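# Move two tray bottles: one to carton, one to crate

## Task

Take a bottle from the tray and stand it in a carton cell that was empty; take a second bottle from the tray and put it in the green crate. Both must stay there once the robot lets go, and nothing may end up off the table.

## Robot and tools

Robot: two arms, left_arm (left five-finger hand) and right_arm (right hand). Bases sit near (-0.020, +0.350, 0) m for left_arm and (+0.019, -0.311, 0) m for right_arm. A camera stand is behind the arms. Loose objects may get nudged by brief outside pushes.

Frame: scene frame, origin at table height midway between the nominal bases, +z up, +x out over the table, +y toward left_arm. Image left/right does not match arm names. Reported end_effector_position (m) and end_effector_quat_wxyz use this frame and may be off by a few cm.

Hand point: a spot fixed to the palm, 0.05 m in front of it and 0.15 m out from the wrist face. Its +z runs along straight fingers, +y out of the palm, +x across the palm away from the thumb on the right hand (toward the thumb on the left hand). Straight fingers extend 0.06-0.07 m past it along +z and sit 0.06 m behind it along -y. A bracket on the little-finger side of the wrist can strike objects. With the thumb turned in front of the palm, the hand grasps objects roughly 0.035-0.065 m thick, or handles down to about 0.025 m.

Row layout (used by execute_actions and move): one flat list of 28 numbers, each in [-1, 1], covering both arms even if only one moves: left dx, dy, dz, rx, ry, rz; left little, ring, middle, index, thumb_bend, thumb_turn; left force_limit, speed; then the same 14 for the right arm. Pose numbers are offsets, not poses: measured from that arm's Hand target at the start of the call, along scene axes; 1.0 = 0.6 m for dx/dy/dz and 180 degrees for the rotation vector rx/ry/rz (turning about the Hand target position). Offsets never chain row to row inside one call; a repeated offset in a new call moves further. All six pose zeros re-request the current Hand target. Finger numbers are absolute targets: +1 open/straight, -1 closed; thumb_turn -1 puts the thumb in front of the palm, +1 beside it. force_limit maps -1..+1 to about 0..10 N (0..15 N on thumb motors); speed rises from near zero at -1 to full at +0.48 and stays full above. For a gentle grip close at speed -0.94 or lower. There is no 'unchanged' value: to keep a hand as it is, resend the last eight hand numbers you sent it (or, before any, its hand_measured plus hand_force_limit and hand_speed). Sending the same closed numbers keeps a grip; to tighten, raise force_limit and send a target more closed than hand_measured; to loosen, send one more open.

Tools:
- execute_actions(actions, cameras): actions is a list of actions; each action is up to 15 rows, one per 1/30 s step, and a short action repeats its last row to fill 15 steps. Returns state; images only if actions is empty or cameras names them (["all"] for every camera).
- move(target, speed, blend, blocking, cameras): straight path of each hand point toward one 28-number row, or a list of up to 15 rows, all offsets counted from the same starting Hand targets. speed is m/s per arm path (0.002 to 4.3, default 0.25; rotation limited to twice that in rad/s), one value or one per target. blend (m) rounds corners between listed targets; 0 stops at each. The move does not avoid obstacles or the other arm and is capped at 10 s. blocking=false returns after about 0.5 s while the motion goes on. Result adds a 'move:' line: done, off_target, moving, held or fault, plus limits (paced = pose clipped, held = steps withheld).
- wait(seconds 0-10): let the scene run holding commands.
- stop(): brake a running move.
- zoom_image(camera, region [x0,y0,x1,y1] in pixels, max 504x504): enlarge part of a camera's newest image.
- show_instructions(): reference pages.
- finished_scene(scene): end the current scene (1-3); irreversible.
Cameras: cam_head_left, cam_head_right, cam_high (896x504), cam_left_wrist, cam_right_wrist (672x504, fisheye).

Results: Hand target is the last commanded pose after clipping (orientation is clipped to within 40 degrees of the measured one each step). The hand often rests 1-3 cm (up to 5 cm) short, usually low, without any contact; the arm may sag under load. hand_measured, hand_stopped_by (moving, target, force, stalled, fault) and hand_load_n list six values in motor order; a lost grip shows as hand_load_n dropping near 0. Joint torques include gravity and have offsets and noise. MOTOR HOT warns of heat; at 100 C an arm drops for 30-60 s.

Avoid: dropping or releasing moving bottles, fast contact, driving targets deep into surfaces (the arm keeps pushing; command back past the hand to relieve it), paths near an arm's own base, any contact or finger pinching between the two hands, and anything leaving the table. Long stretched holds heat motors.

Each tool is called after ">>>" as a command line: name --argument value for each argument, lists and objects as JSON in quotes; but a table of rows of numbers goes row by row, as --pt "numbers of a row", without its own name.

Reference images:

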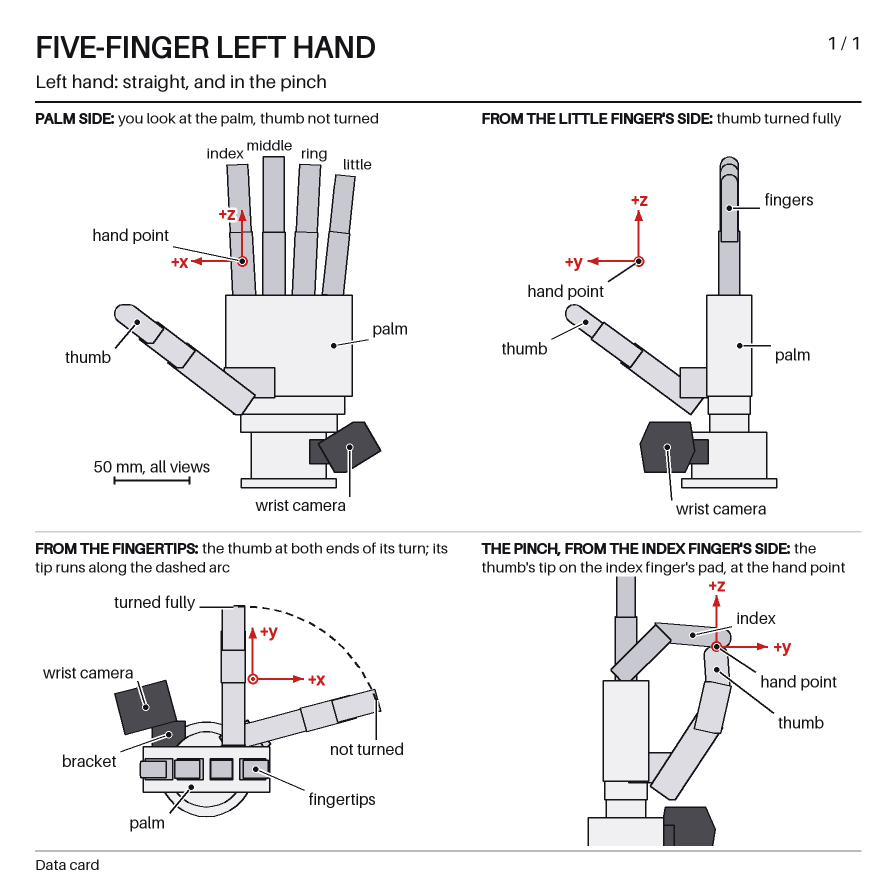

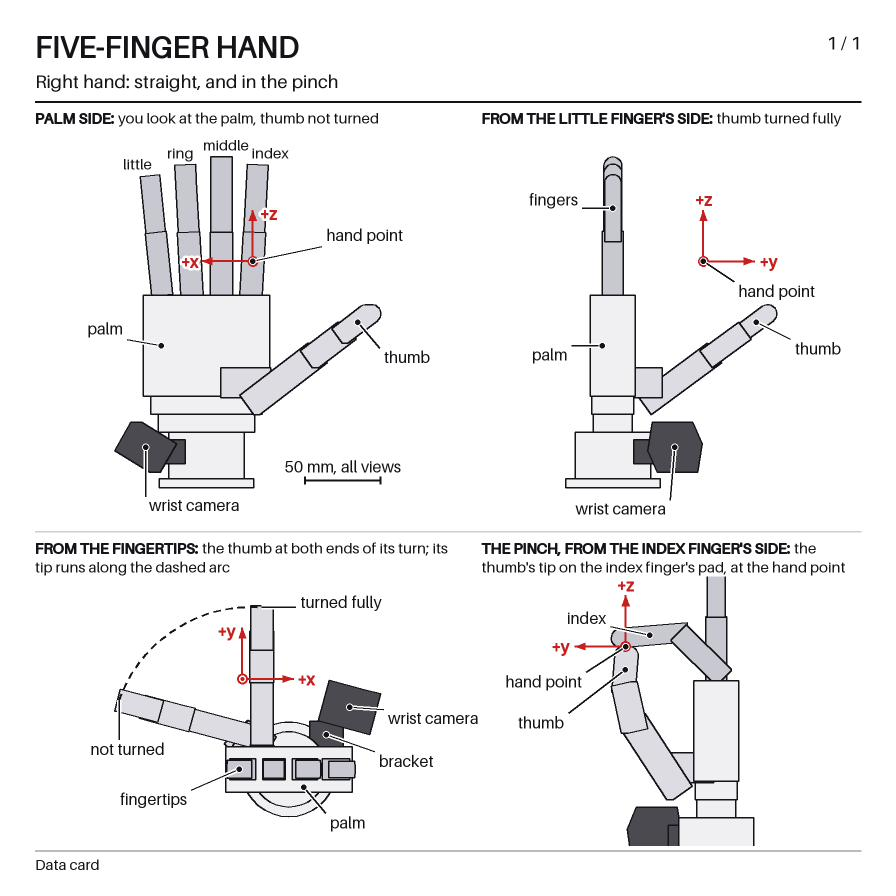

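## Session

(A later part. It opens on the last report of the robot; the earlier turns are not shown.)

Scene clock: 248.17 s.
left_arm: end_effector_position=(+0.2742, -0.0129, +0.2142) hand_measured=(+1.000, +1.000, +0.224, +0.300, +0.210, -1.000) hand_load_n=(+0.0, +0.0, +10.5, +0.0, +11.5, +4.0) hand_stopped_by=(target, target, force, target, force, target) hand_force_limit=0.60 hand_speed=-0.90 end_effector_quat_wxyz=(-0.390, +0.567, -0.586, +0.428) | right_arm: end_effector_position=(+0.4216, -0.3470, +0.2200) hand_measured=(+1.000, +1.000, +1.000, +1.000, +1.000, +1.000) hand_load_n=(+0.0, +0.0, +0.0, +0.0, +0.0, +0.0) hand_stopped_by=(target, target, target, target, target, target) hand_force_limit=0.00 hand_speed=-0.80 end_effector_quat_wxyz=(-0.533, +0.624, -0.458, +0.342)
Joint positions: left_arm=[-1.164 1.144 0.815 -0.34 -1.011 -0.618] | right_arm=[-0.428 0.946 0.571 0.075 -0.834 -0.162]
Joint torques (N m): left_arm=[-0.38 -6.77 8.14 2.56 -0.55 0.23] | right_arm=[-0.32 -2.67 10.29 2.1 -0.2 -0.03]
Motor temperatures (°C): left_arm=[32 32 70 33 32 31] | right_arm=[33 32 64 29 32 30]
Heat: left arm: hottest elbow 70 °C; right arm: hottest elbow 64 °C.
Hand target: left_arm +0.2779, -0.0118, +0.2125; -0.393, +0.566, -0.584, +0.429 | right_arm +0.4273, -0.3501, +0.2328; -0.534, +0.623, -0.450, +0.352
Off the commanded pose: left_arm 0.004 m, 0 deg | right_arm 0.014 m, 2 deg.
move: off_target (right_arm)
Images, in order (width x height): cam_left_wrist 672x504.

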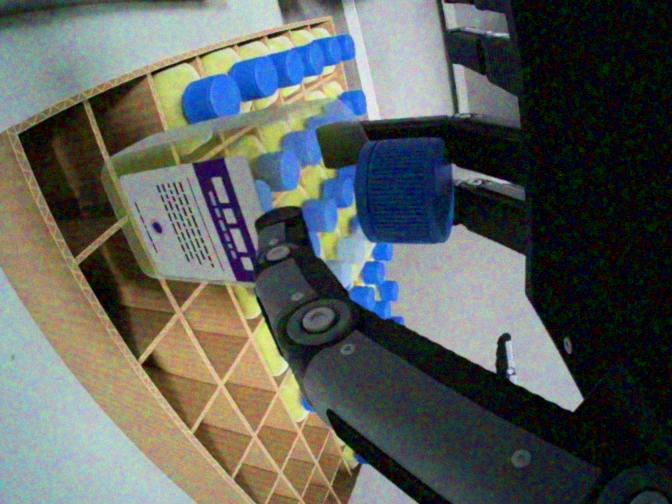

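>>> move --target '[-0.008,0.034,-0.03,0.008,0.003,0.008,1,1,-0.05,0.3,0.12,-1,0.6,-0.9,0,0,0,0,0,0,1,1,1,1,1,1,0.0,-0.8]' --speed 0.06 --cameras '["cam_left_wrist"]'

>>> zoom_image --camera "cam_left_wrist" --region '[0, 80, 250, 340]'

Scene clock: 285.27 s.
left_arm: end_effector_position=(+0.2695, +0.0031, +0.1893) hand_measured=(+1.000, +1.000, +0.224, +0.300, +0.210, -1.000) hand_load_n=(+0.5, +0.0, +10.0, +0.0, +11.5, +4.5) hand_stopped_by=(target, target, force, target, force, target) hand_force_limit=0.60 hand_speed=-0.90 end_effector_quat_wxyz=(-0.403, +0.562, -0.596, +0.408) | right_arm: end_effector_position=(+0.4216, -0.3470, +0.2200) hand_measured=(+1.000, +1.000, +1.000, +1.000, +1.000, +1.000) hand_load_n=(+0.0, +0.0, +0.0, +0.0, +0.0, +0.0) hand_stopped_by=(target, target, target, target, target, target) hand_force_limit=0.00 hand_speed=-0.80 end_effector_quat_wxyz=(-0.533, +0.624, -0.458, +0.342)
Joint positions: left_arm=[-1.164 1.144 0.764 -0.339 -1.023 -0.618] | right_arm=[-0.428 0.946 0.571 0.075 -0.834 -0.162]
Joint torques (N m): left_arm=[-0.15 -8.12 7.91 1.89 -0.8 -0.02] | right_arm=[-0.44 -2.78 10.25 1.99 -0.2 -0.04]
Motor temperatures (°C): left_arm=[32 32 63 33 32 31] | right_arm=[33 32 65 29 32 30]
Heat: left arm: hottest elbow 63 °C; right arm: hottest elbow 65 °C.
Hand target: left_arm +0.2732, +0.0086, +0.1946; -0.403, +0.571, -0.584, +0.414 | right_arm +0.4273, -0.3501, +0.2328; -0.534, +0.623, -0.450, +0.352
Off the commanded pose: left_arm 0.008 m, 2 deg | right_arm 0.014 m, 2 deg.
move: off_target (right_arm)
Images, in order (width x height): cam_left_wrist 672x504.

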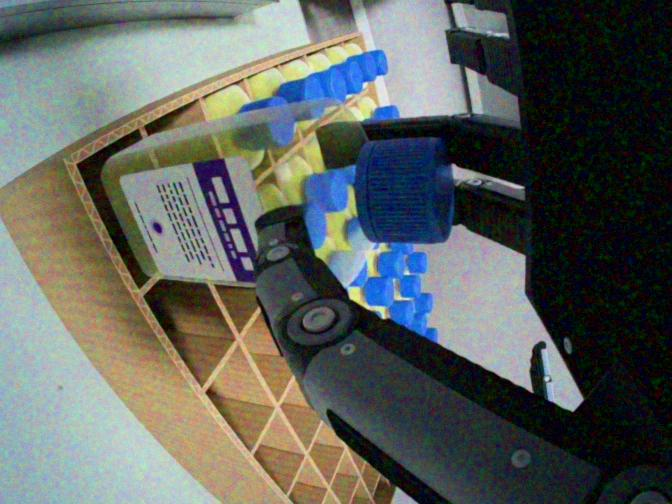

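Scaled by 1.938 from the camera's 672x504 image, which has a finer 960x720 frame.

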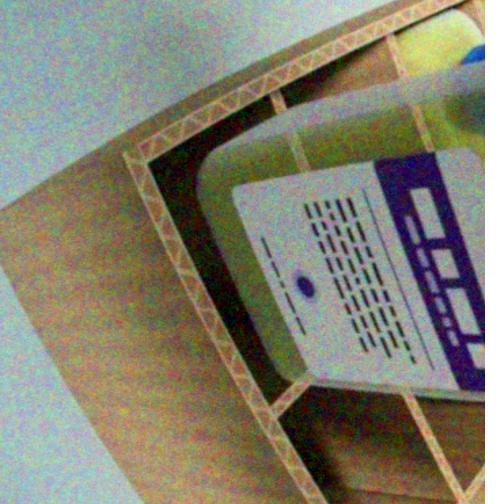

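>>> move --target '[0.006,-0.004,-0.006,0.004,-0.004,0.013,1,1,-0.05,0.3,0.12,-1,0.6,-0.9,0,0,0,0,0,0,1,1,1,1,1,1,0.0,-0.8]' --speed 0.06 --cameras '["cam_left_wrist"]'

>>> zoom_image --camera "cam_left_wrist" --region '[0, 80, 250, 340]'

Scene clock: 309.40 s.
left_arm: end_effector_position=(+0.2740, +0.0099, +0.1863) hand_measured=(+1.000, +1.000, +0.224, +0.300, +0.210, -1.000) hand_load_n=(+0.0, +0.0, +10.0, +0.0, +11.5, +4.5) hand_stopped_by=(target, target, force, target, force, target) hand_force_limit=0.60 hand_speed=-0.90 end_effector_quat_wxyz=(-0.420, +0.571, -0.580, +0.401) | right_arm: end_effector_position=(+0.4216, -0.3470, +0.2200) hand_measured=(+1.000, +1.000, +1.000, +1.000, +1.000, +1.000) hand_load_n=(+0.0, +0.0, +0.0, +0.0, +0.0, -0.5) hand_stopped_by=(target, target, target, target, target, target) hand_force_limit=0.00 hand_speed=-0.80 end_effector_quat_wxyz=(-0.533, +0.624, -0.458, +0.342)
Joint positions: left_arm=[-1.164 1.159 0.764 -0.355 -1.072 -0.655] | right_arm=[-0.428 0.946 0.571 0.075 -0.834 -0.162]
Joint torques (N m): left_arm=[-1.03 -6.48 9.39 1.42 -0.83 -0.04] | right_arm=[-0.38 -2.96 10.18 2.04 -0.21 -0.04]
Motor temperatures (°C): left_arm=[32 32 61 33 32 31] | right_arm=[33 32 65 29 32 30]
Heat: left arm: hottest elbow 61 °C; right arm: hottest elbow 65 °C.
Hand target: left_arm +0.2768, +0.0063, +0.1910; -0.419, +0.577, -0.572, +0.405 | right_arm +0.4273, -0.3501, +0.2328; -0.534, +0.623, -0.450, +0.352
Off the commanded pose: left_arm 0.007 m, 1 deg | right_arm 0.014 m, 2 deg.
move: off_target (right_arm)
Images, in order (width x height): cam_left_wrist 672x504.

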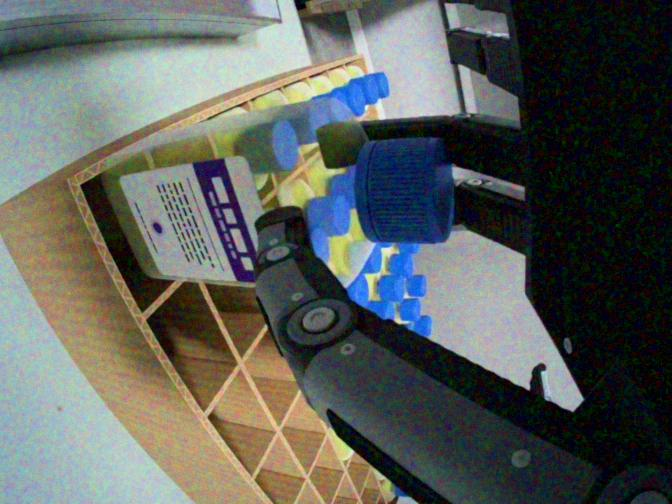

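Scaled by 1.938 from the camera's 672x504 image, which has a finer 960x720 frame.

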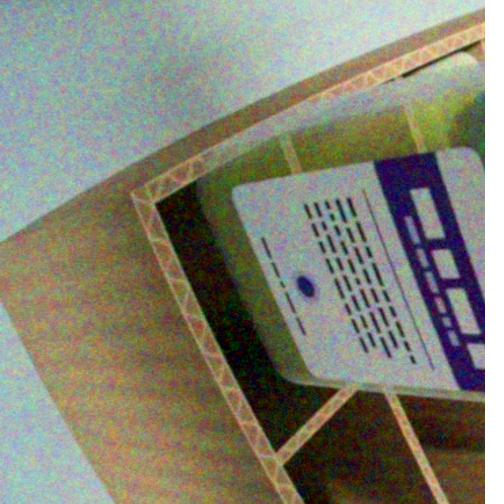

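>>> move --target '[-0.005,-0.022,0.0,0.0,0,0.0,1,1,-0.05,0.3,0.12,-1,0.6,-0.9,0,0,0,0,0,0,1,1,1,1,1,1,0.0,-0.8]' --speed 0.06 --cameras '["cam_left_wrist"]'

>>> zoom_image --camera "cam_left_wrist" --region '[0, 80, 250, 340]'

Scene clock: 324.80 s.
left_arm: end_effector_position=(+0.2739, +0.0098, +0.1829) hand_measured=(+1.000, +1.000, +0.224, +0.300, +0.210, -1.000) hand_load_n=(+0.0, +0.0, +11.5, +0.0, +11.0, +3.0) hand_stopped_by=(target, target, force, target, force, target) hand_force_limit=0.60 hand_speed=-0.90 end_effector_quat_wxyz=(-0.426, +0.576, -0.572, +0.399) | right_arm: end_effector_position=(+0.4216, -0.3470, +0.2200) hand_measured=(+1.000, +1.000, +1.000, +1.000, +1.000, +1.000) hand_load_n=(+0.0, +0.0, +0.0, +0.0, +0.0, -0.5) hand_stopped_by=(target, target, target, target, target, target) hand_force_limit=0.00 hand_speed=-0.80 end_effector_quat_wxyz=(-0.533, +0.624, -0.458, +0.342)
Joint positions: left_arm=[-1.172 1.175 0.766 -0.366 -1.097 -0.688] | right_arm=[-0.428 0.946 0.571 0.075 -0.834 -0.162]
Joint torques (N m): left_arm=[-2.26 -5.25 11.36 0.87 -0.49 -0.04] | right_arm=[-0.79 -2.73 10.19 2.13 -0.18 -0.05]
Motor temperatures (°C): left_arm=[32 32 60 33 33 31] | right_arm=[33 32 65 29 32 30]
Heat: left arm: hottest elbow 60 °C; right arm: hottest elbow 65 °C.
Hand target: left_arm +0.2738, -0.0069, +0.1909; -0.419, +0.577, -0.572, +0.405 | right_arm +0.4273, -0.3501, +0.2328; -0.534, +0.623, -0.450, +0.352
Off the commanded pose: left_arm 0.019 m, 1 deg | right_arm 0.014 m, 2 deg.
move: off_target (left_arm, right_arm)
Images, in order (width x height): cam_left_wrist 672x504.

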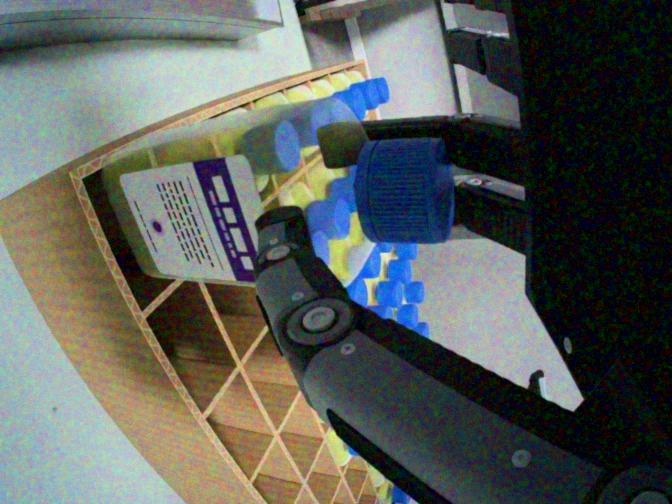

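Scaled by 1.938 from the camera's 672x504 image, which has a finer 960x720 frame.

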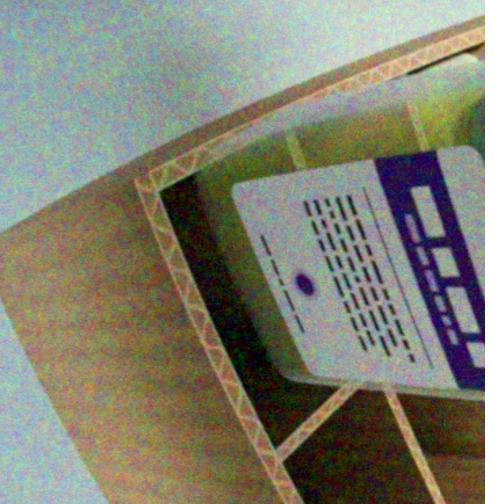

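>>> move --target '[0.0,-0.01,0.035,0.0,0,0.0,1,1,-0.05,0.3,0.12,-1,0.6,-0.9,0,0,0,0,0,0,1,1,1,1,1,1,0.0,-0.8]' --speed 0.06 --cameras '["cam_left_wrist"]'

Scene clock: 331.13 s.
left_arm: end_effector_position=(+0.2693, +0.0111, +0.1842) hand_measured=(+1.000, +1.000, +0.224, +0.300, +0.210, -1.000) hand_load_n=(+0.0, +0.0, +10.5, +0.0, +10.5, +4.5) hand_stopped_by=(target, target, force, target, force, target) hand_force_limit=0.60 hand_speed=-0.90 end_effector_quat_wxyz=(-0.430, +0.571, -0.586, +0.383) | right_arm: end_effector_position=(+0.4216, -0.3470, +0.2200) hand_measured=(+1.000, +1.000, +1.000, +1.000, +1.000, +1.000) hand_load_n=(+0.0, +0.0, +0.0, +0.0, +0.0, +0.0) hand_stopped_by=(target, target, target, target, target, target) hand_force_limit=0.00 hand_speed=-0.80 end_effector_quat_wxyz=(-0.533, +0.624, -0.458, +0.342)
Joint positions: left_arm=[-1.18 1.178 0.793 -0.446 -1.096 -0.702] | right_arm=[-0.428 0.946 0.571 0.075 -0.834 -0.162]
Joint torques (N m): left_arm=[-2.14 -6.42 13.3 1.18 -0.74 0] | right_arm=[-0.38 -2.49 10.3 1.99 -0.2 -0.06]
Motor temperatures (°C): left_arm=[32 32 62 33 32 31] | right_arm=[33 32 65 29 32 30]
Heat: left arm: hottest elbow 62 °C; right arm: hottest elbow 65 °C.
Hand target: left_arm +0.2738, -0.0130, +0.2120; -0.418, +0.577, -0.572, +0.405 | right_arm +0.4273, -0.3501, +0.2328; -0.534, +0.623, -0.450, +0.352
Off the commanded pose: left_arm 0.037 m, 3 deg | right_arm 0.014 m, 2 deg.
move: off_target (left_arm, right_arm)
Images, in order (width x height): cam_left_wrist 672x504.

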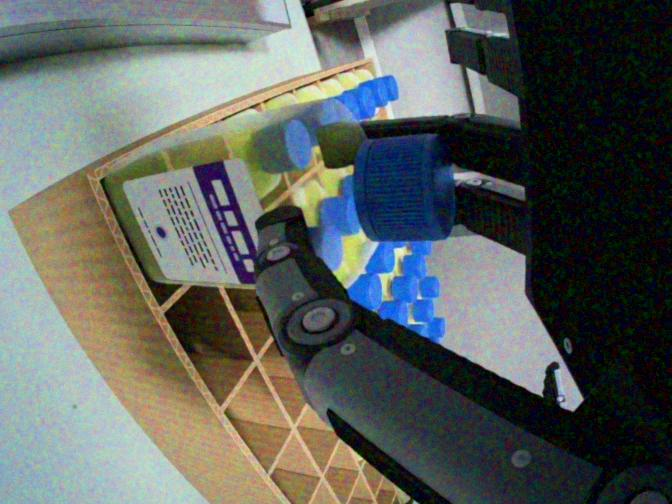

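>>> move --target '[0.005,-0.012,0.04,0.0,0,0.0,1,1,-0.05,0.3,0.12,-1,0.6,-0.9,0,0,0,0,0,0,1,1,1,1,1,1,0.0,-0.8]' --speed 0.08 --cameras '["cam_left_wrist"]'

Scene clock: 336.17 s.
left_arm: end_effector_position=(+0.2716, +0.0047, +0.2037) hand_measured=(+1.000, +1.000, +0.224, +0.300, +0.210, -1.000) hand_load_n=(+0.0, +0.0, +10.5, +0.0, +10.5, +4.0) hand_stopped_by=(target, target, force, target, force, target) hand_force_limit=0.60 hand_speed=-0.90 end_effector_quat_wxyz=(-0.431, +0.570, -0.589, +0.379) | right_arm: end_effector_position=(+0.4216, -0.3470, +0.2200) hand_measured=(+1.000, +1.000, +1.000, +1.000, +1.000, +1.000) hand_load_n=(+0.0, +0.0, +0.0, +0.0, +0.0, +0.0) hand_stopped_by=(target, target, target, target, target, target) hand_force_limit=0.00 hand_speed=-0.80 end_effector_quat_wxyz=(-0.533, +0.624, -0.458, +0.342)
Joint positions: left_arm=[-1.18 1.18 0.854 -0.515 -1.094 -0.703] | right_arm=[-0.428 0.946 0.571 0.075 -0.834 -0.162]
Joint torques (N m): left_arm=[-2.14 -6.71 13.87 1.35 -0.78 -0.01] | right_arm=[-1.14 -2.55 10.17 2 -0.22 -0.04]
Motor temperatures (°C): left_arm=[32 32 62 33 32 31] | right_arm=[33 32 65 29 32 30]
Heat: left arm: hottest elbow 62 °C; right arm: hottest elbow 65 °C.
Hand target: left_arm +0.2768, -0.0202, +0.2360; -0.418, +0.577, -0.572, +0.405 | right_arm +0.4273, -0.3501, +0.2328; -0.534, +0.623, -0.450, +0.352
Off the commanded pose: left_arm 0.041 m, 4 deg | right_arm 0.014 m, 2 deg.
move: off_target (left_arm, right_arm)
Images, in order (width x height): cam_left_wrist 672x504.

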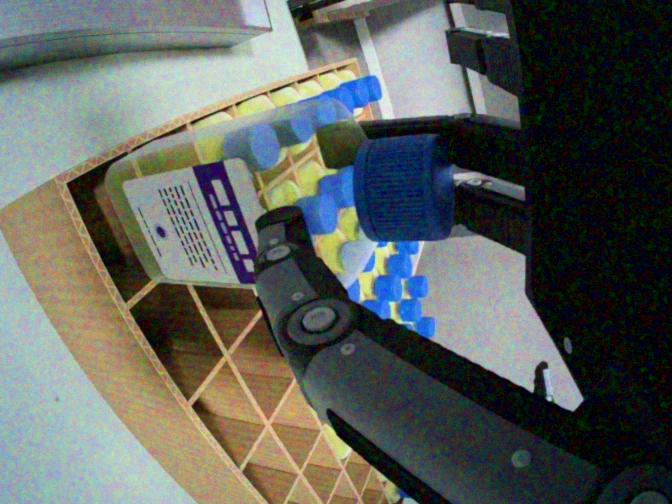

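>>> move --target '[-0.008,0.022,-0.072,0.0,0,-0.004,1,1,-0.05,0.3,0.12,-1,0.6,-0.9,0,0,0,0,0,0,1,1,1,1,1,1,0.0,-0.8]' --speed 0.06 --cameras '["cam_left_wrist"]'

>>> zoom_image --camera "cam_left_wrist" --region '[0, 80, 250, 340]'

Scene clock: 346.80 s.
left_arm: end_effector_position=(+0.2736, -0.0040, +0.1959) hand_measured=(+1.000, +1.000, +0.224, +0.300, +0.210, -1.000) hand_load_n=(+0.0, +0.0, +10.0, +0.0, +10.5, +4.0) hand_stopped_by=(target, target, force, target, force, target) hand_force_limit=0.60 hand_speed=-0.90 end_effector_quat_wxyz=(-0.416, +0.578, -0.573, +0.406) | right_arm: end_effector_position=(+0.4216, -0.3470, +0.2200) hand_measured=(+1.000, +1.000, +1.000, +1.000, +1.000, +1.000) hand_load_n=(+0.0, +0.0, +0.5, +0.0, +0.0, -0.5) hand_stopped_by=(target, target, target, target, target, target) hand_force_limit=0.00 hand_speed=-0.80 end_effector_quat_wxyz=(-0.533, +0.624, -0.458, +0.342)
Joint positions: left_arm=[-1.18 1.184 0.812 -0.398 -1.085 -0.702] | right_arm=[-0.428 0.946 0.571 0.075 -0.834 -0.162]
Joint torques (N m): left_arm=[-1.67 -6.95 7.9 2.43 -0.66 0.21] | right_arm=[-0.73 -2.61 10.19 2 -0.21 -0.03]
Motor temperatures (°C): left_arm=[32 32 64 33 33 31] | right_arm=[33 32 65 29 32 30]
Heat: left arm: hottest elbow 64 °C; right arm: hottest elbow 65 °C.
Hand target: left_arm +0.2720, -0.0069, +0.1928; -0.416, +0.574, -0.576, +0.408 | right_arm +0.4273, -0.3501, +0.2328; -0.534, +0.623, -0.450, +0.352
Off the commanded pose: left_arm 0.005 m, 1 deg | right_arm 0.014 m, 2 deg.
move: off_target (right_arm)
Images, in order (width x height): cam_left_wrist 672x504.

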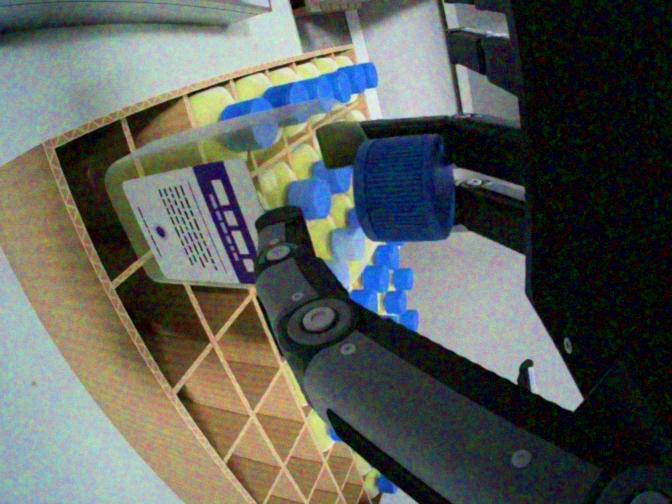

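Scaled by 1.938 from the camera's 672x504 image, which has a finer 960x720 frame.

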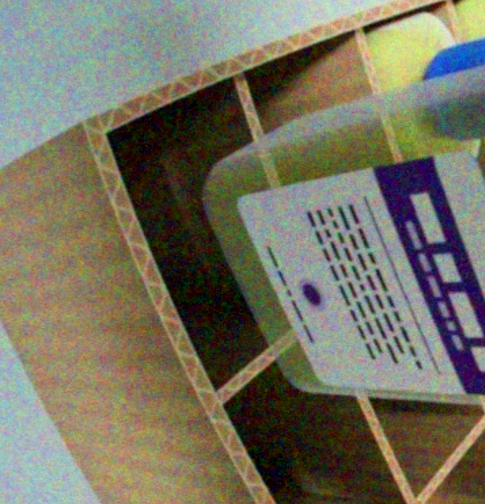

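>>> move --target '[-0.004,0.02,-0.012,0.0,0,-0.003,1,1,-0.05,0.3,0.12,-1,0.6,-0.9,0,0,0,0,0,0,1,1,1,1,1,1,0.0,-0.8]' --speed 0.06 --cameras '["cam_left_wrist"]'

>>> zoom_image --camera "cam_left_wrist" --region '[0, 80, 250, 340]'

Scene clock: 371.23 s.
left_arm: end_effector_position=(+0.2689, +0.0037, +0.1784) hand_measured=(+1.000, +1.000, +0.224, +0.300, +0.210, -1.000) hand_load_n=(+0.0, -0.5, +10.0, +0.0, +10.5, +3.5) hand_stopped_by=(target, target, force, target, force, target) hand_force_limit=0.60 hand_speed=-0.90 end_effector_quat_wxyz=(-0.416, +0.571, -0.584, +0.400) | right_arm: end_effector_position=(+0.4216, -0.3470, +0.2200) hand_measured=(+1.000, +1.000, +1.000, +1.000, +1.000, +1.000) hand_load_n=(+0.0, +0.0, +0.0, +0.0, +0.0, -0.5) hand_stopped_by=(target, target, target, target, target, target) hand_force_limit=0.00 hand_speed=-0.80 end_effector_quat_wxyz=(-0.533, +0.624, -0.458, +0.342)
Joint positions: left_arm=[-1.18 1.179 0.764 -0.359 -1.072 -0.677] | right_arm=[-0.428 0.946 0.571 0.075 -0.834 -0.162]
Joint torques (N m): left_arm=[-0.91 -8.64 7.71 2.43 -0.64 0.21] | right_arm=[-1.03 -2.96 10.15 2.03 -0.2 0]
Motor temperatures (°C): left_arm=[32 32 63 33 32 31] | right_arm=[33 32 65 29 32 30]
Heat: left arm: hottest elbow 63 °C; right arm: hottest elbow 65 °C.
Hand target: left_arm +0.2696, +0.0051, +0.1856; -0.414, +0.571, -0.579, +0.410 | right_arm +0.4273, -0.3501, +0.2328; -0.534, +0.623, -0.450, +0.352
Off the commanded pose: left_arm 0.007 m, 1 deg | right_arm 0.014 m, 2 deg.
move: off_target (right_arm)
Images, in order (width x height): cam_left_wrist 672x504.

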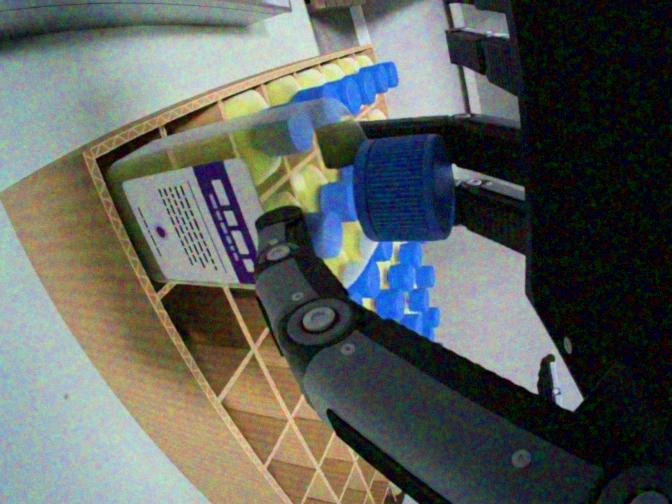

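Scaled by 1.938 from the camera's 672x504 image, which has a finer 960x720 frame.

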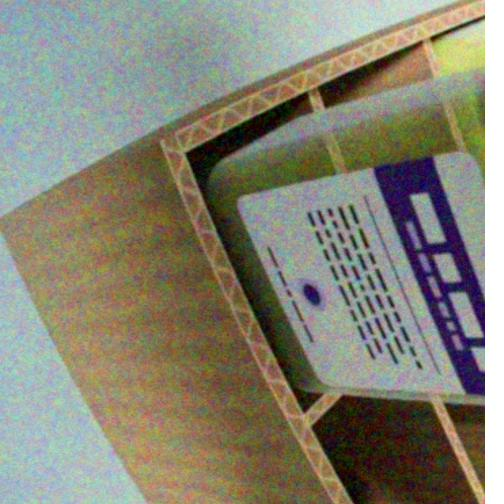

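>>> move --target '[0.006,0.0,-0.005,0.0,0,0.0,1,1,-0.05,0.3,0.12,-1,0.6,-0.9,0,0,0,0,0,0,1,1,1,1,1,1,0.0,-0.8]' --speed 0.04

>>> move --target '[0.0,0.0,-0.012,0.0,0,0.0,1,1,-0.05,0.3,0.12,-1,0.6,-0.9,0,0,0,0,0,0,1,1,1,1,1,1,0.0,-0.8]' --speed 0.04 --cameras '["cam_left_wrist"]'

>>> zoom_image --camera "cam_left_wrist" --region '[0, 80, 250, 340]'

Scene clock: 390.77 s.
left_arm: end_effector_position=(+0.2689, +0.0016, +0.1778) hand_measured=(+1.000, +1.000, +0.224, +0.300, +0.210, -1.000) hand_load_n=(+0.0, +0.0, +10.0, +0.0, +10.5, +4.0) hand_stopped_by=(target, target, force, target, force, target) hand_force_limit=0.60 hand_speed=-0.90 end_effector_quat_wxyz=(-0.413, +0.568, -0.586, +0.404) | right_arm: end_effector_position=(+0.4216, -0.3470, +0.2200) hand_measured=(+1.000, +1.000, +1.000, +1.000, +1.000, +1.000) hand_load_n=(+0.0, -0.5, +0.0, +0.0, +0.0, -0.5) hand_stopped_by=(target, target, target, target, target, target) hand_force_limit=0.00 hand_speed=-0.80 end_effector_quat_wxyz=(-0.533, +0.624, -0.458, +0.342)
Joint positions: left_arm=[-1.18 1.179 0.758 -0.336 -1.065 -0.664] | right_arm=[-0.428 0.946 0.571 0.075 -0.834 -0.162]
Joint torques (N m): left_arm=[-0.09 -8.12 7.73 2.5 -0.63 0.22] | right_arm=[-0.38 -2.32 10.22 1.94 -0.19 -0.02]
Motor temperatures (°C): left_arm=[32 33 61 33 32 31] | right_arm=[33 31 65 29 32 30]
Heat: left arm: hottest elbow 61 °C; right arm: hottest elbow 65 °C.
Hand target: left_arm +0.2732, +0.0051, +0.1826; -0.414, +0.571, -0.578, +0.410 | right_arm +0.4273, -0.3501, +0.2328; -0.534, +0.623, -0.450, +0.352
Off the commanded pose: left_arm 0.007 m, 1 deg | right_arm 0.014 m, 2 deg.
move: off_target (right_arm)

Scene clock: 391.67 s.
left_arm: end_effector_position=(+0.2688, +0.0017, +0.1748) hand_measured=(+1.000, +1.000, +0.224, +0.300, +0.210, -1.000) hand_load_n=(+0.0, +0.0, +10.0, +0.0, +10.5, +4.0) hand_stopped_by=(target, target, force, target, force, target) hand_force_limit=0.60 hand_speed=-0.90 end_effector_quat_wxyz=(-0.411, +0.569, -0.583, +0.408) | right_arm: end_effector_position=(+0.4216, -0.3470, +0.2200) hand_measured=(+1.000, +1.000, +1.000, +1.000, +1.000, +1.000) hand_load_n=(+0.0, +0.0, +0.0, +0.0, +0.0, -0.5) hand_stopped_by=(target, target, target, target, target, target) hand_force_limit=0.00 hand_speed=-0.80 end_effector_quat_wxyz=(-0.533, +0.624, -0.458, +0.342)
Joint positions: left_arm=[-1.18 1.179 0.746 -0.312 -1.065 -0.663] | right_arm=[-0.428 0.946 0.571 0.075 -0.834 -0.162]
Joint torques (N m): left_arm=[-0.09 -7.36 7.65 2.54 -0.62 0.21] | right_arm=[-0.62 -2.84 10.17 1.96 -0.21 -0.04]
Motor temperatures (°C): left_arm=[32 33 61 33 32 31] | right_arm=[33 31 65 29 32 30]
Heat: left arm: hottest elbow 61 °C; right arm: hottest elbow 65 °C.
Hand target: left_arm +0.2732, +0.0050, +0.1754; -0.414, +0.571, -0.579, +0.410 | right_arm +0.4273, -0.3501, +0.2328; -0.534, +0.623, -0.450, +0.352
Off the commanded pose: left_arm 0.006 m, 1 deg | right_arm 0.014 m, 2 deg.
move: off_target (right_arm)
Images, in order (width x height): cam_left_wrist 672x504.

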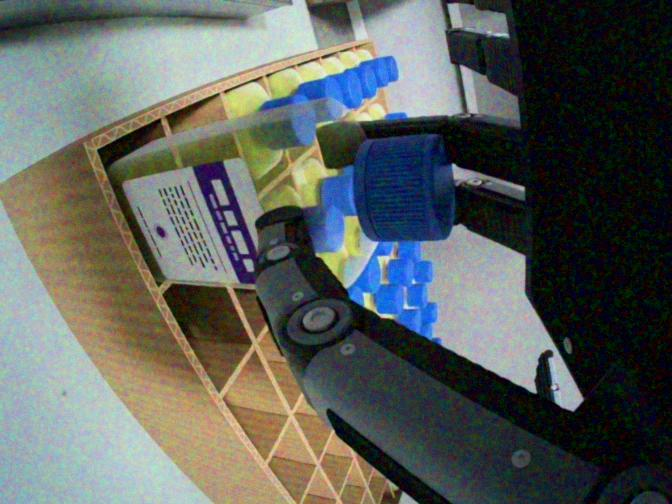

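Scaled by 1.938 from the camera's 672x504 image, which has a finer 960x720 frame.

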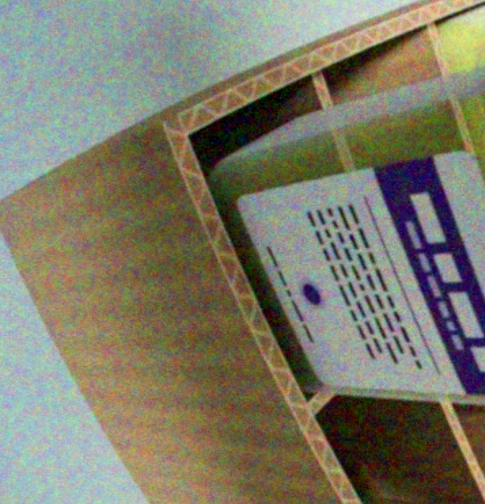

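>>> move --target '[0.012,0.0,0.0,0.0,0,0.0,1,1,-0.05,0.3,0.12,-1,0.6,-0.9,0,0,0,0,0,0,1,1,1,1,1,1,0.0,-0.8]' --speed 0.04 --cameras '["cam_left_wrist"]'

>>> zoom_image --camera "cam_left_wrist" --region '[0, 80, 250, 340]'

Scene clock: 397.77 s.
left_arm: end_effector_position=(+0.2747, +0.0014, +0.1768) hand_measured=(+1.000, +1.000, +0.224, +0.300, +0.210, -1.000) hand_load_n=(+0.0, +0.0, +10.0, +0.0, +10.5, +4.0) hand_stopped_by=(target, target, force, target, force, target) hand_force_limit=0.60 hand_speed=-0.90 end_effector_quat_wxyz=(-0.410, +0.569, -0.583, +0.411) | right_arm: end_effector_position=(+0.4216, -0.3470, +0.2200) hand_measured=(+1.000, +1.000, +1.000, +1.000, +1.000, +1.000) hand_load_n=(+0.0, -0.5, +0.0, +0.0, +0.0, +0.0) hand_stopped_by=(target, target, target, target, target, target) hand_force_limit=0.00 hand_speed=-0.80 end_effector_quat_wxyz=(-0.533, +0.624, -0.458, +0.342)
Joint positions: left_arm=[-1.163 1.179 0.746 -0.285 -1.05 -0.638] | right_arm=[-0.428 0.946 0.571 0.075 -0.834 -0.162]
Joint torques (N m): left_arm=[0.15 -6.95 7.79 2.48 -0.63 0.22] | right_arm=[-0.26 -2.49 10.14 1.99 -0.2 -0.06]
Motor temperatures (°C): left_arm=[32 33 61 33 32 31] | right_arm=[33 31 65 29 32 30]
Heat: left arm: hottest elbow 61 °C; right arm: hottest elbow 65 °C.
Hand target: left_arm +0.2803, +0.0050, +0.1755; -0.414, +0.571, -0.578, +0.410 | right_arm +0.4273, -0.3501, +0.2328; -0.534, +0.623, -0.450, +0.352
Off the commanded pose: left_arm 0.007 m, 1 deg | right_arm 0.014 m, 2 deg.
move: off_target (right_arm)
Images, in order (width x height): cam_left_wrist 672x504.

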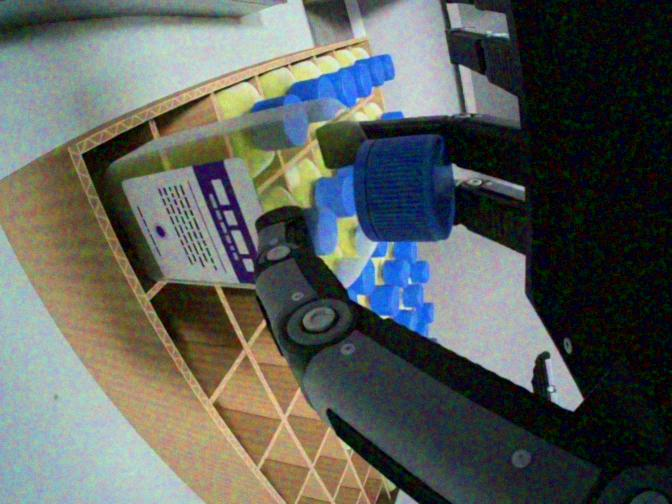

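Scaled by 1.938 from the camera's 672x504 image, which has a finer 960x720 frame.

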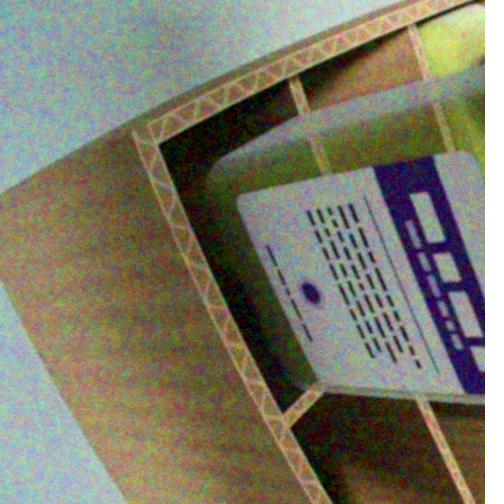

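>>> move --target '[-0.014,0.008,0.0,0.0,0,0.0,1,1,-0.05,0.3,0.12,-1,0.6,-0.9,0,0,0,0,0,0,1,1,1,1,1,1,0.0,-0.8]' --speed 0.04 --cameras '["cam_left_wrist"]'

>>> zoom_image --camera "cam_left_wrist" --region '[0, 80, 250, 340]'

Scene clock: 411.47 s.
left_arm: end_effector_position=(+0.2747, +0.0052, +0.1753) hand_measured=(+1.000, +1.000, +0.224, +0.300, +0.210, -1.000) hand_load_n=(-0.5, +0.0, +10.5, +0.0, +10.5, +4.0) hand_stopped_by=(target, target, force, target, force, target) hand_force_limit=0.60 hand_speed=-0.90 end_effector_quat_wxyz=(-0.414, +0.569, -0.581, +0.408) | right_arm: end_effector_position=(+0.4216, -0.3470, +0.2200) hand_measured=(+1.000, +1.000, +1.000, +1.000, +1.000, +1.000) hand_load_n=(+0.0, +0.0, +0.0, +0.0, +0.0, -0.5) hand_stopped_by=(target, target, target, target, target, target) hand_force_limit=0.00 hand_speed=-0.80 end_effector_quat_wxyz=(-0.533, +0.624, -0.458, +0.342)
Joint positions: left_arm=[-1.163 1.176 0.739 -0.285 -1.059 -0.637] | right_arm=[-0.428 0.946 0.571 0.075 -0.834 -0.162]
Joint torques (N m): left_arm=[-1.32 -8.29 7.28 1.46 -0.74 0.01] | right_arm=[-0.62 -2.43 10.21 2.02 -0.23 -0.02]
Motor temperatures (°C): left_arm=[32 33 61 33 32 31] | right_arm=[33 31 65 29 32 30]
Heat: left arm: hottest elbow 61 °C; right arm: hottest elbow 65 °C.
Hand target: left_arm +0.2719, +0.0098, +0.1754; -0.414, +0.571, -0.578, +0.410 | right_arm +0.4273, -0.3501, +0.2328; -0.534, +0.623, -0.450, +0.352
Off the commanded pose: left_arm 0.005 m, 0 deg | right_arm 0.014 m, 2 deg.
move: off_target (right_arm)
Images, in order (width x height): cam_left_wrist 672x504.

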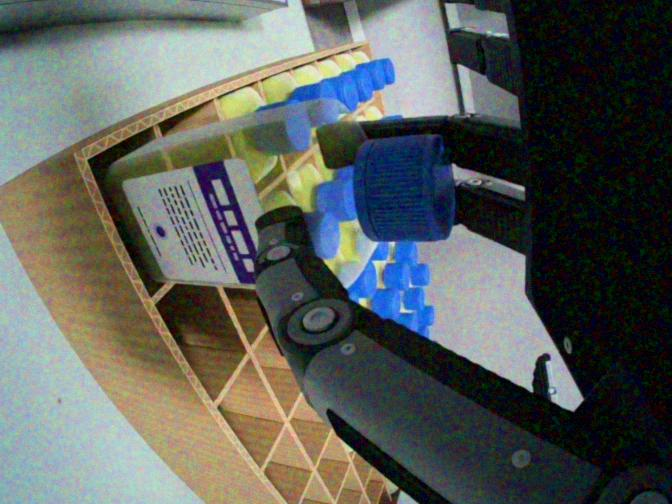

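Scaled by 1.938 from the camera's 672x504 image, which has a finer 960x720 frame.

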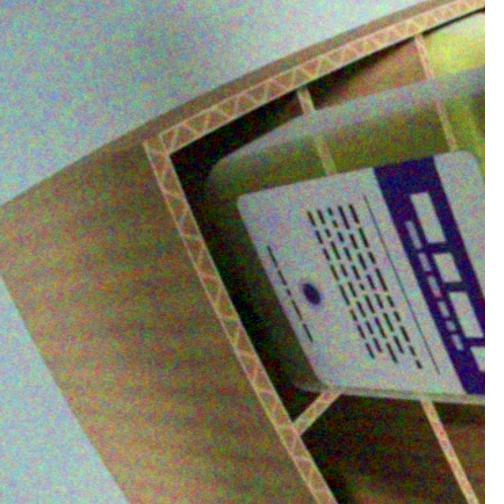

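>>> move --target '[-0.01,0.0,0.0,0.0,0,0.0,1,1,-0.05,0.3,0.12,-1,0.6,-0.9,0,0,0,0,0,0,1,1,1,1,1,1,0.0,-0.8]' --speed 0.04 --cameras '["cam_left_wrist"]'

>>> zoom_image --camera "cam_left_wrist" --region '[0, 80, 250, 340]'

Scene clock: 423.80 s.
left_arm: end_effector_position=(+0.2726, +0.0080, +0.1752) hand_measured=(+1.000, +1.000, +0.224, +0.300, +0.210, -1.000) hand_load_n=(+0.0, +0.0, +10.5, +0.0, +10.5, +4.0) hand_stopped_by=(target, target, force, target, force, target) hand_force_limit=0.60 hand_speed=-0.90 end_effector_quat_wxyz=(-0.418, +0.570, -0.580, +0.405) | right_arm: end_effector_position=(+0.4216, -0.3470, +0.2200) hand_measured=(+1.000, +1.000, +1.000, +1.000, +1.000, +1.000) hand_load_n=(-0.5, +0.0, +0.0, +0.0, +0.0, +0.0) hand_stopped_by=(target, target, target, target, target, target) hand_force_limit=0.00 hand_speed=-0.80 end_effector_quat_wxyz=(-0.533, +0.624, -0.458, +0.342)
Joint positions: left_arm=[-1.168 1.172 0.739 -0.306 -1.071 -0.651] | right_arm=[-0.428 0.946 0.571 0.075 -0.834 -0.162]
Joint torques (N m): left_arm=[-2.26 -8.29 7.19 1.31 -0.77 -0.06] | right_arm=[-0.73 -2.49 10.17 2.09 -0.23 -0.03]
Motor temperatures (°C): left_arm=[32 32 61 33 33 31] | right_arm=[33 31 65 29 32 30]
Heat: left arm: hottest elbow 61 °C; right arm: hottest elbow 65 °C.
Hand target: left_arm +0.2660, +0.0099, +0.1754; -0.414, +0.571, -0.579, +0.410 | right_arm +0.4273, -0.3501, +0.2328; -0.534, +0.623, -0.450, +0.352
Off the commanded pose: left_arm 0.007 m, 1 deg | right_arm 0.014 m, 2 deg.
move: off_target (right_arm)
Images, in order (width x height): cam_left_wrist 672x504.

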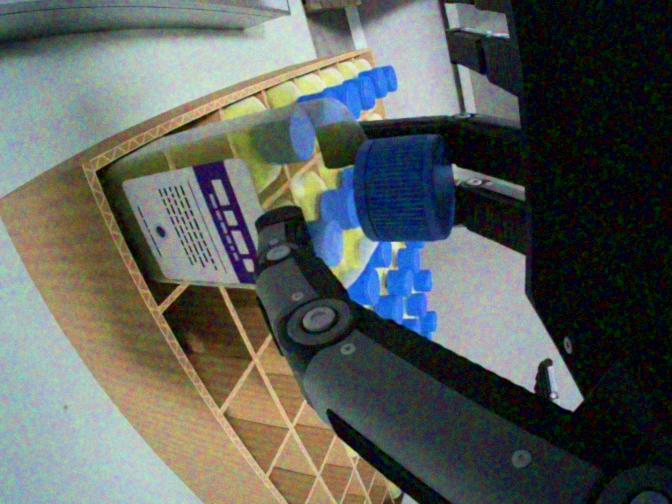

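Scaled by 1.938 from the camera's 672x504 image, which has a finer 960x720 frame.

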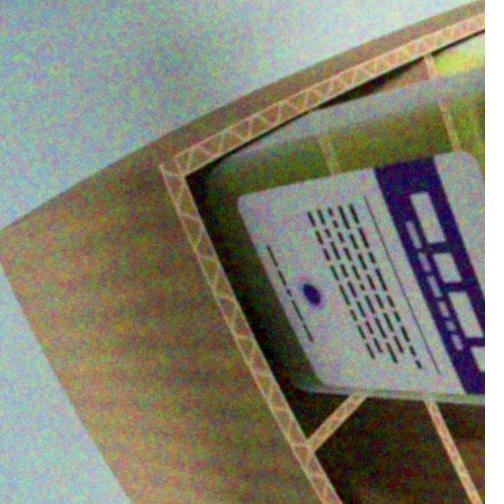

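>>> move --target '[-0.009,-0.012,0.0,0.0,0,0.0,1,1,-0.05,0.3,0.12,-1,0.6,-0.9,0,0,0,0,0,0,1,1,1,1,1,1,0.0,-0.8]' --speed 0.04 --cameras '["cam_left_wrist"]'

>>> zoom_image --camera "cam_left_wrist" --region '[0, 80, 250, 340]'

Scene clock: 428.47 s.
left_arm: end_effector_position=(+0.2653, +0.0075, +0.1734) hand_measured=(+1.000, +1.000, +0.224, +0.300, +0.210, -1.000) hand_load_n=(-0.5, +0.0, +10.5, +0.0, +11.0, +3.5) hand_stopped_by=(target, target, force, target, force, target) hand_force_limit=0.60 hand_speed=-0.90 end_effector_quat_wxyz=(-0.419, +0.570, -0.580, +0.404) | right_arm: end_effector_position=(+0.4216, -0.3470, +0.2200) hand_measured=(+1.000, +1.000, +1.000, +1.000, +1.000, +1.000) hand_load_n=(+0.0, -0.5, +0.0, -0.5, +0.0, +0.0) hand_stopped_by=(target, target, target, target, target, target) hand_force_limit=0.00 hand_speed=-0.80 end_effector_quat_wxyz=(-0.533, +0.624, -0.458, +0.342)
Joint positions: left_arm=[-1.19 1.172 0.739 -0.338 -1.088 -0.684] | right_arm=[-0.428 0.946 0.571 0.075 -0.834 -0.162]
Joint torques (N m): left_arm=[-2.37 -7.06 8.42 1.36 -0.76 -0.1] | right_arm=[-0.67 -2.78 10.29 2.11 -0.19 -0.03]
Motor temperatures (°C): left_arm=[32 32 61 33 33 31] | right_arm=[33 31 65 29 32 30]
Heat: left arm: hottest elbow 61 °C; right arm: hottest elbow 65 °C.
Hand target: left_arm +0.2606, +0.0026, +0.1754; -0.414, +0.571, -0.578, +0.410 | right_arm +0.4273, -0.3501, +0.2328; -0.534, +0.623, -0.450, +0.352
Off the commanded pose: left_arm 0.007 m, 1 deg | right_arm 0.014 m, 2 deg.
move: off_target (right_arm)
Images, in order (width x height): cam_left_wrist 672x504.

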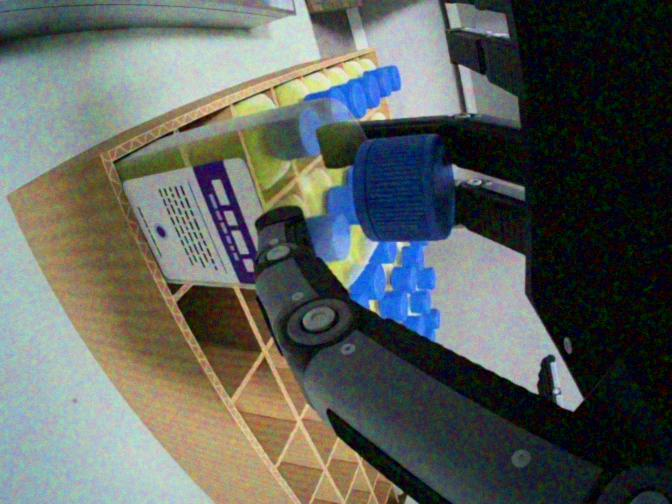

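Scaled by 1.938 from the camera's 672x504 image, which has a finer 960x720 frame.

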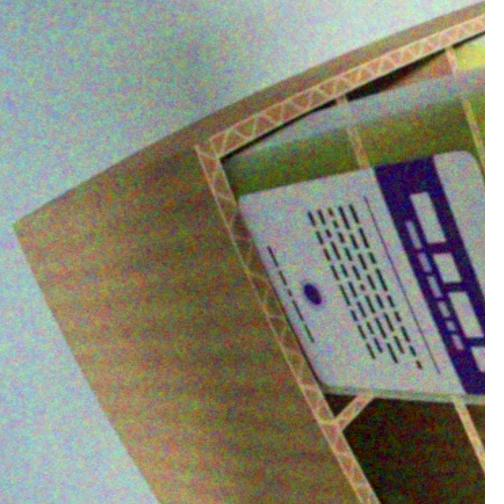

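>>> move --target '[0.024,-0.002,0.0,0.0,0,0.0,1,1,-0.05,0.3,0.12,-1,0.6,-0.9,0,0,0,0,0,0,1,1,1,1,1,1,0.0,-0.8]' --speed 0.04 --cameras '["cam_left_wrist"]'

>>> zoom_image --camera "cam_left_wrist" --region '[0, 80, 250, 340]'

Scene clock: 435.40 s.
left_arm: end_effector_position=(+0.2676, +0.0027, +0.1720) hand_measured=(+1.000, +1.000, +0.224, +0.300, +0.210, -1.000) hand_load_n=(+0.0, +0.0, +10.0, +0.0, +11.0, +4.0) hand_stopped_by=(target, target, force, target, force, target) hand_force_limit=0.60 hand_speed=-0.90 end_effector_quat_wxyz=(-0.411, +0.568, -0.585, +0.407) | right_arm: end_effector_position=(+0.4216, -0.3470, +0.2200) hand_measured=(+1.000, +1.000, +1.000, +1.000, +1.000, +1.000) hand_load_n=(+0.0, +0.0, +0.0, +0.0, +0.0, +0.0) hand_stopped_by=(target, target, target, target, target, target) hand_force_limit=0.00 hand_speed=-0.80 end_effector_quat_wxyz=(-0.533, +0.624, -0.458, +0.342)
Joint positions: left_arm=[-1.181 1.179 0.739 -0.308 -1.065 -0.663] | right_arm=[-0.428 0.946 0.571 0.075 -0.834 -0.162]
Joint torques (N m): left_arm=[0.21 -6.53 8.79 2.45 -0.62 0.21] | right_arm=[-0.62 -2.78 10.11 2.1 -0.21 0.01]
Motor temperatures (°C): left_arm=[32 32 61 33 33 31] | right_arm=[33 31 65 29 32 30]
Heat: left arm: hottest elbow 61 °C; right arm: hottest elbow 65 °C.
Hand target: left_arm +0.2749, +0.0014, +0.1754; -0.414, +0.571, -0.578, +0.410 | right_arm +0.4273, -0.3501, +0.2328; -0.534, +0.623, -0.450, +0.352
Off the commanded pose: left_arm 0.008 m, 1 deg | right_arm 0.014 m, 2 deg.
move: off_target (right_arm)
Images, in order (width x height): cam_left_wrist 672x504.

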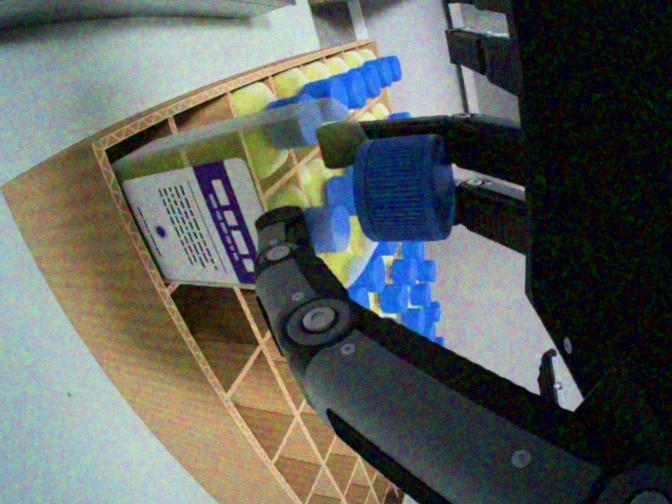

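Scaled by 1.938 from the camera's 672x504 image, which has a finer 960x720 frame.

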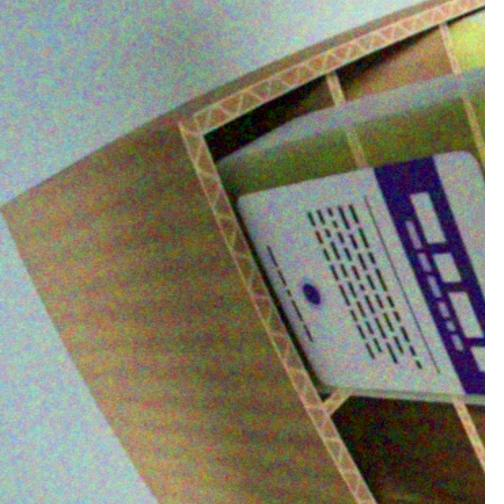

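>>> move --target '[0.003,0.0,-0.035,0.0,0,0.0,1,1,-0.05,0.3,0.12,-1,0.6,-0.9,0,0,0,0,0,0,1,1,1,1,1,1,0.0,-0.8]' --speed 0.04 --cameras '["cam_left_wrist"]'

>>> zoom_image --camera "cam_left_wrist" --region '[0, 80, 250, 340]'

Scene clock: 444.00 s.
left_arm: end_effector_position=(+0.2710, -0.0009, +0.1566) hand_measured=(+1.000, +1.000, +0.224, +0.300, +0.210, -1.000) hand_load_n=(+0.0, +0.0, +10.0, +0.0, +10.5, +2.5) hand_stopped_by=(target, target, force, target, force, target) hand_force_limit=0.60 hand_speed=-0.90 end_effector_quat_wxyz=(-0.411, +0.568, -0.583, +0.410) | right_arm: end_effector_position=(+0.4216, -0.3470, +0.2200) hand_measured=(+1.000, +1.000, +1.000, +1.000, +1.000, +1.000) hand_load_n=(+0.0, +0.0, -0.5, +0.0, +0.0, -0.5) hand_stopped_by=(target, target, target, target, target, target) hand_force_limit=0.00 hand_speed=-0.80 end_effector_quat_wxyz=(-0.533, +0.624, -0.458, +0.342)
Joint positions: left_arm=[-1.176 1.213 0.716 -0.237 -1.061 -0.651] | right_arm=[-0.428 0.946 0.571 0.075 -0.834 -0.162]
Joint torques (N m): left_arm=[0.09 -6.77 7.58 2.66 -0.6 0.16] | right_arm=[-0.97 -2.55 10.11 2.02 -0.23 -0.03]
Motor temperatures (°C): left_arm=[32 32 61 33 33 31] | right_arm=[33 31 65 29 32 30]
Heat: left arm: hottest elbow 61 °C; right arm: hottest elbow 65 °C.
Hand target: left_arm +0.2768, +0.0015, +0.1543; -0.414, +0.571, -0.578, +0.410 | right_arm +0.4273, -0.3501, +0.2328; -0.534, +0.623, -0.450, +0.352
Off the commanded pose: left_arm 0.007 m, 1 deg | right_arm 0.014 m, 2 deg.
move: off_target (right_arm)
Images, in order (width x height): cam_left_wrist 672x504.

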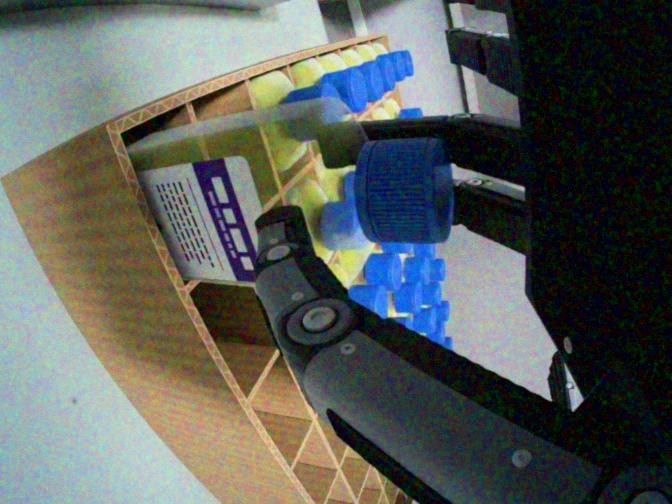

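Scaled by 1.938 from the camera's 672x504 image, which has a finer 960x720 frame.

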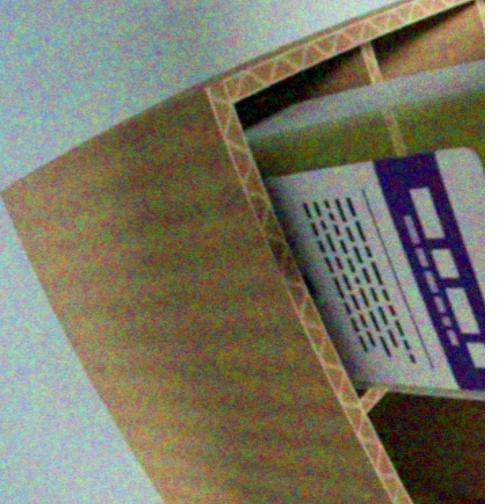

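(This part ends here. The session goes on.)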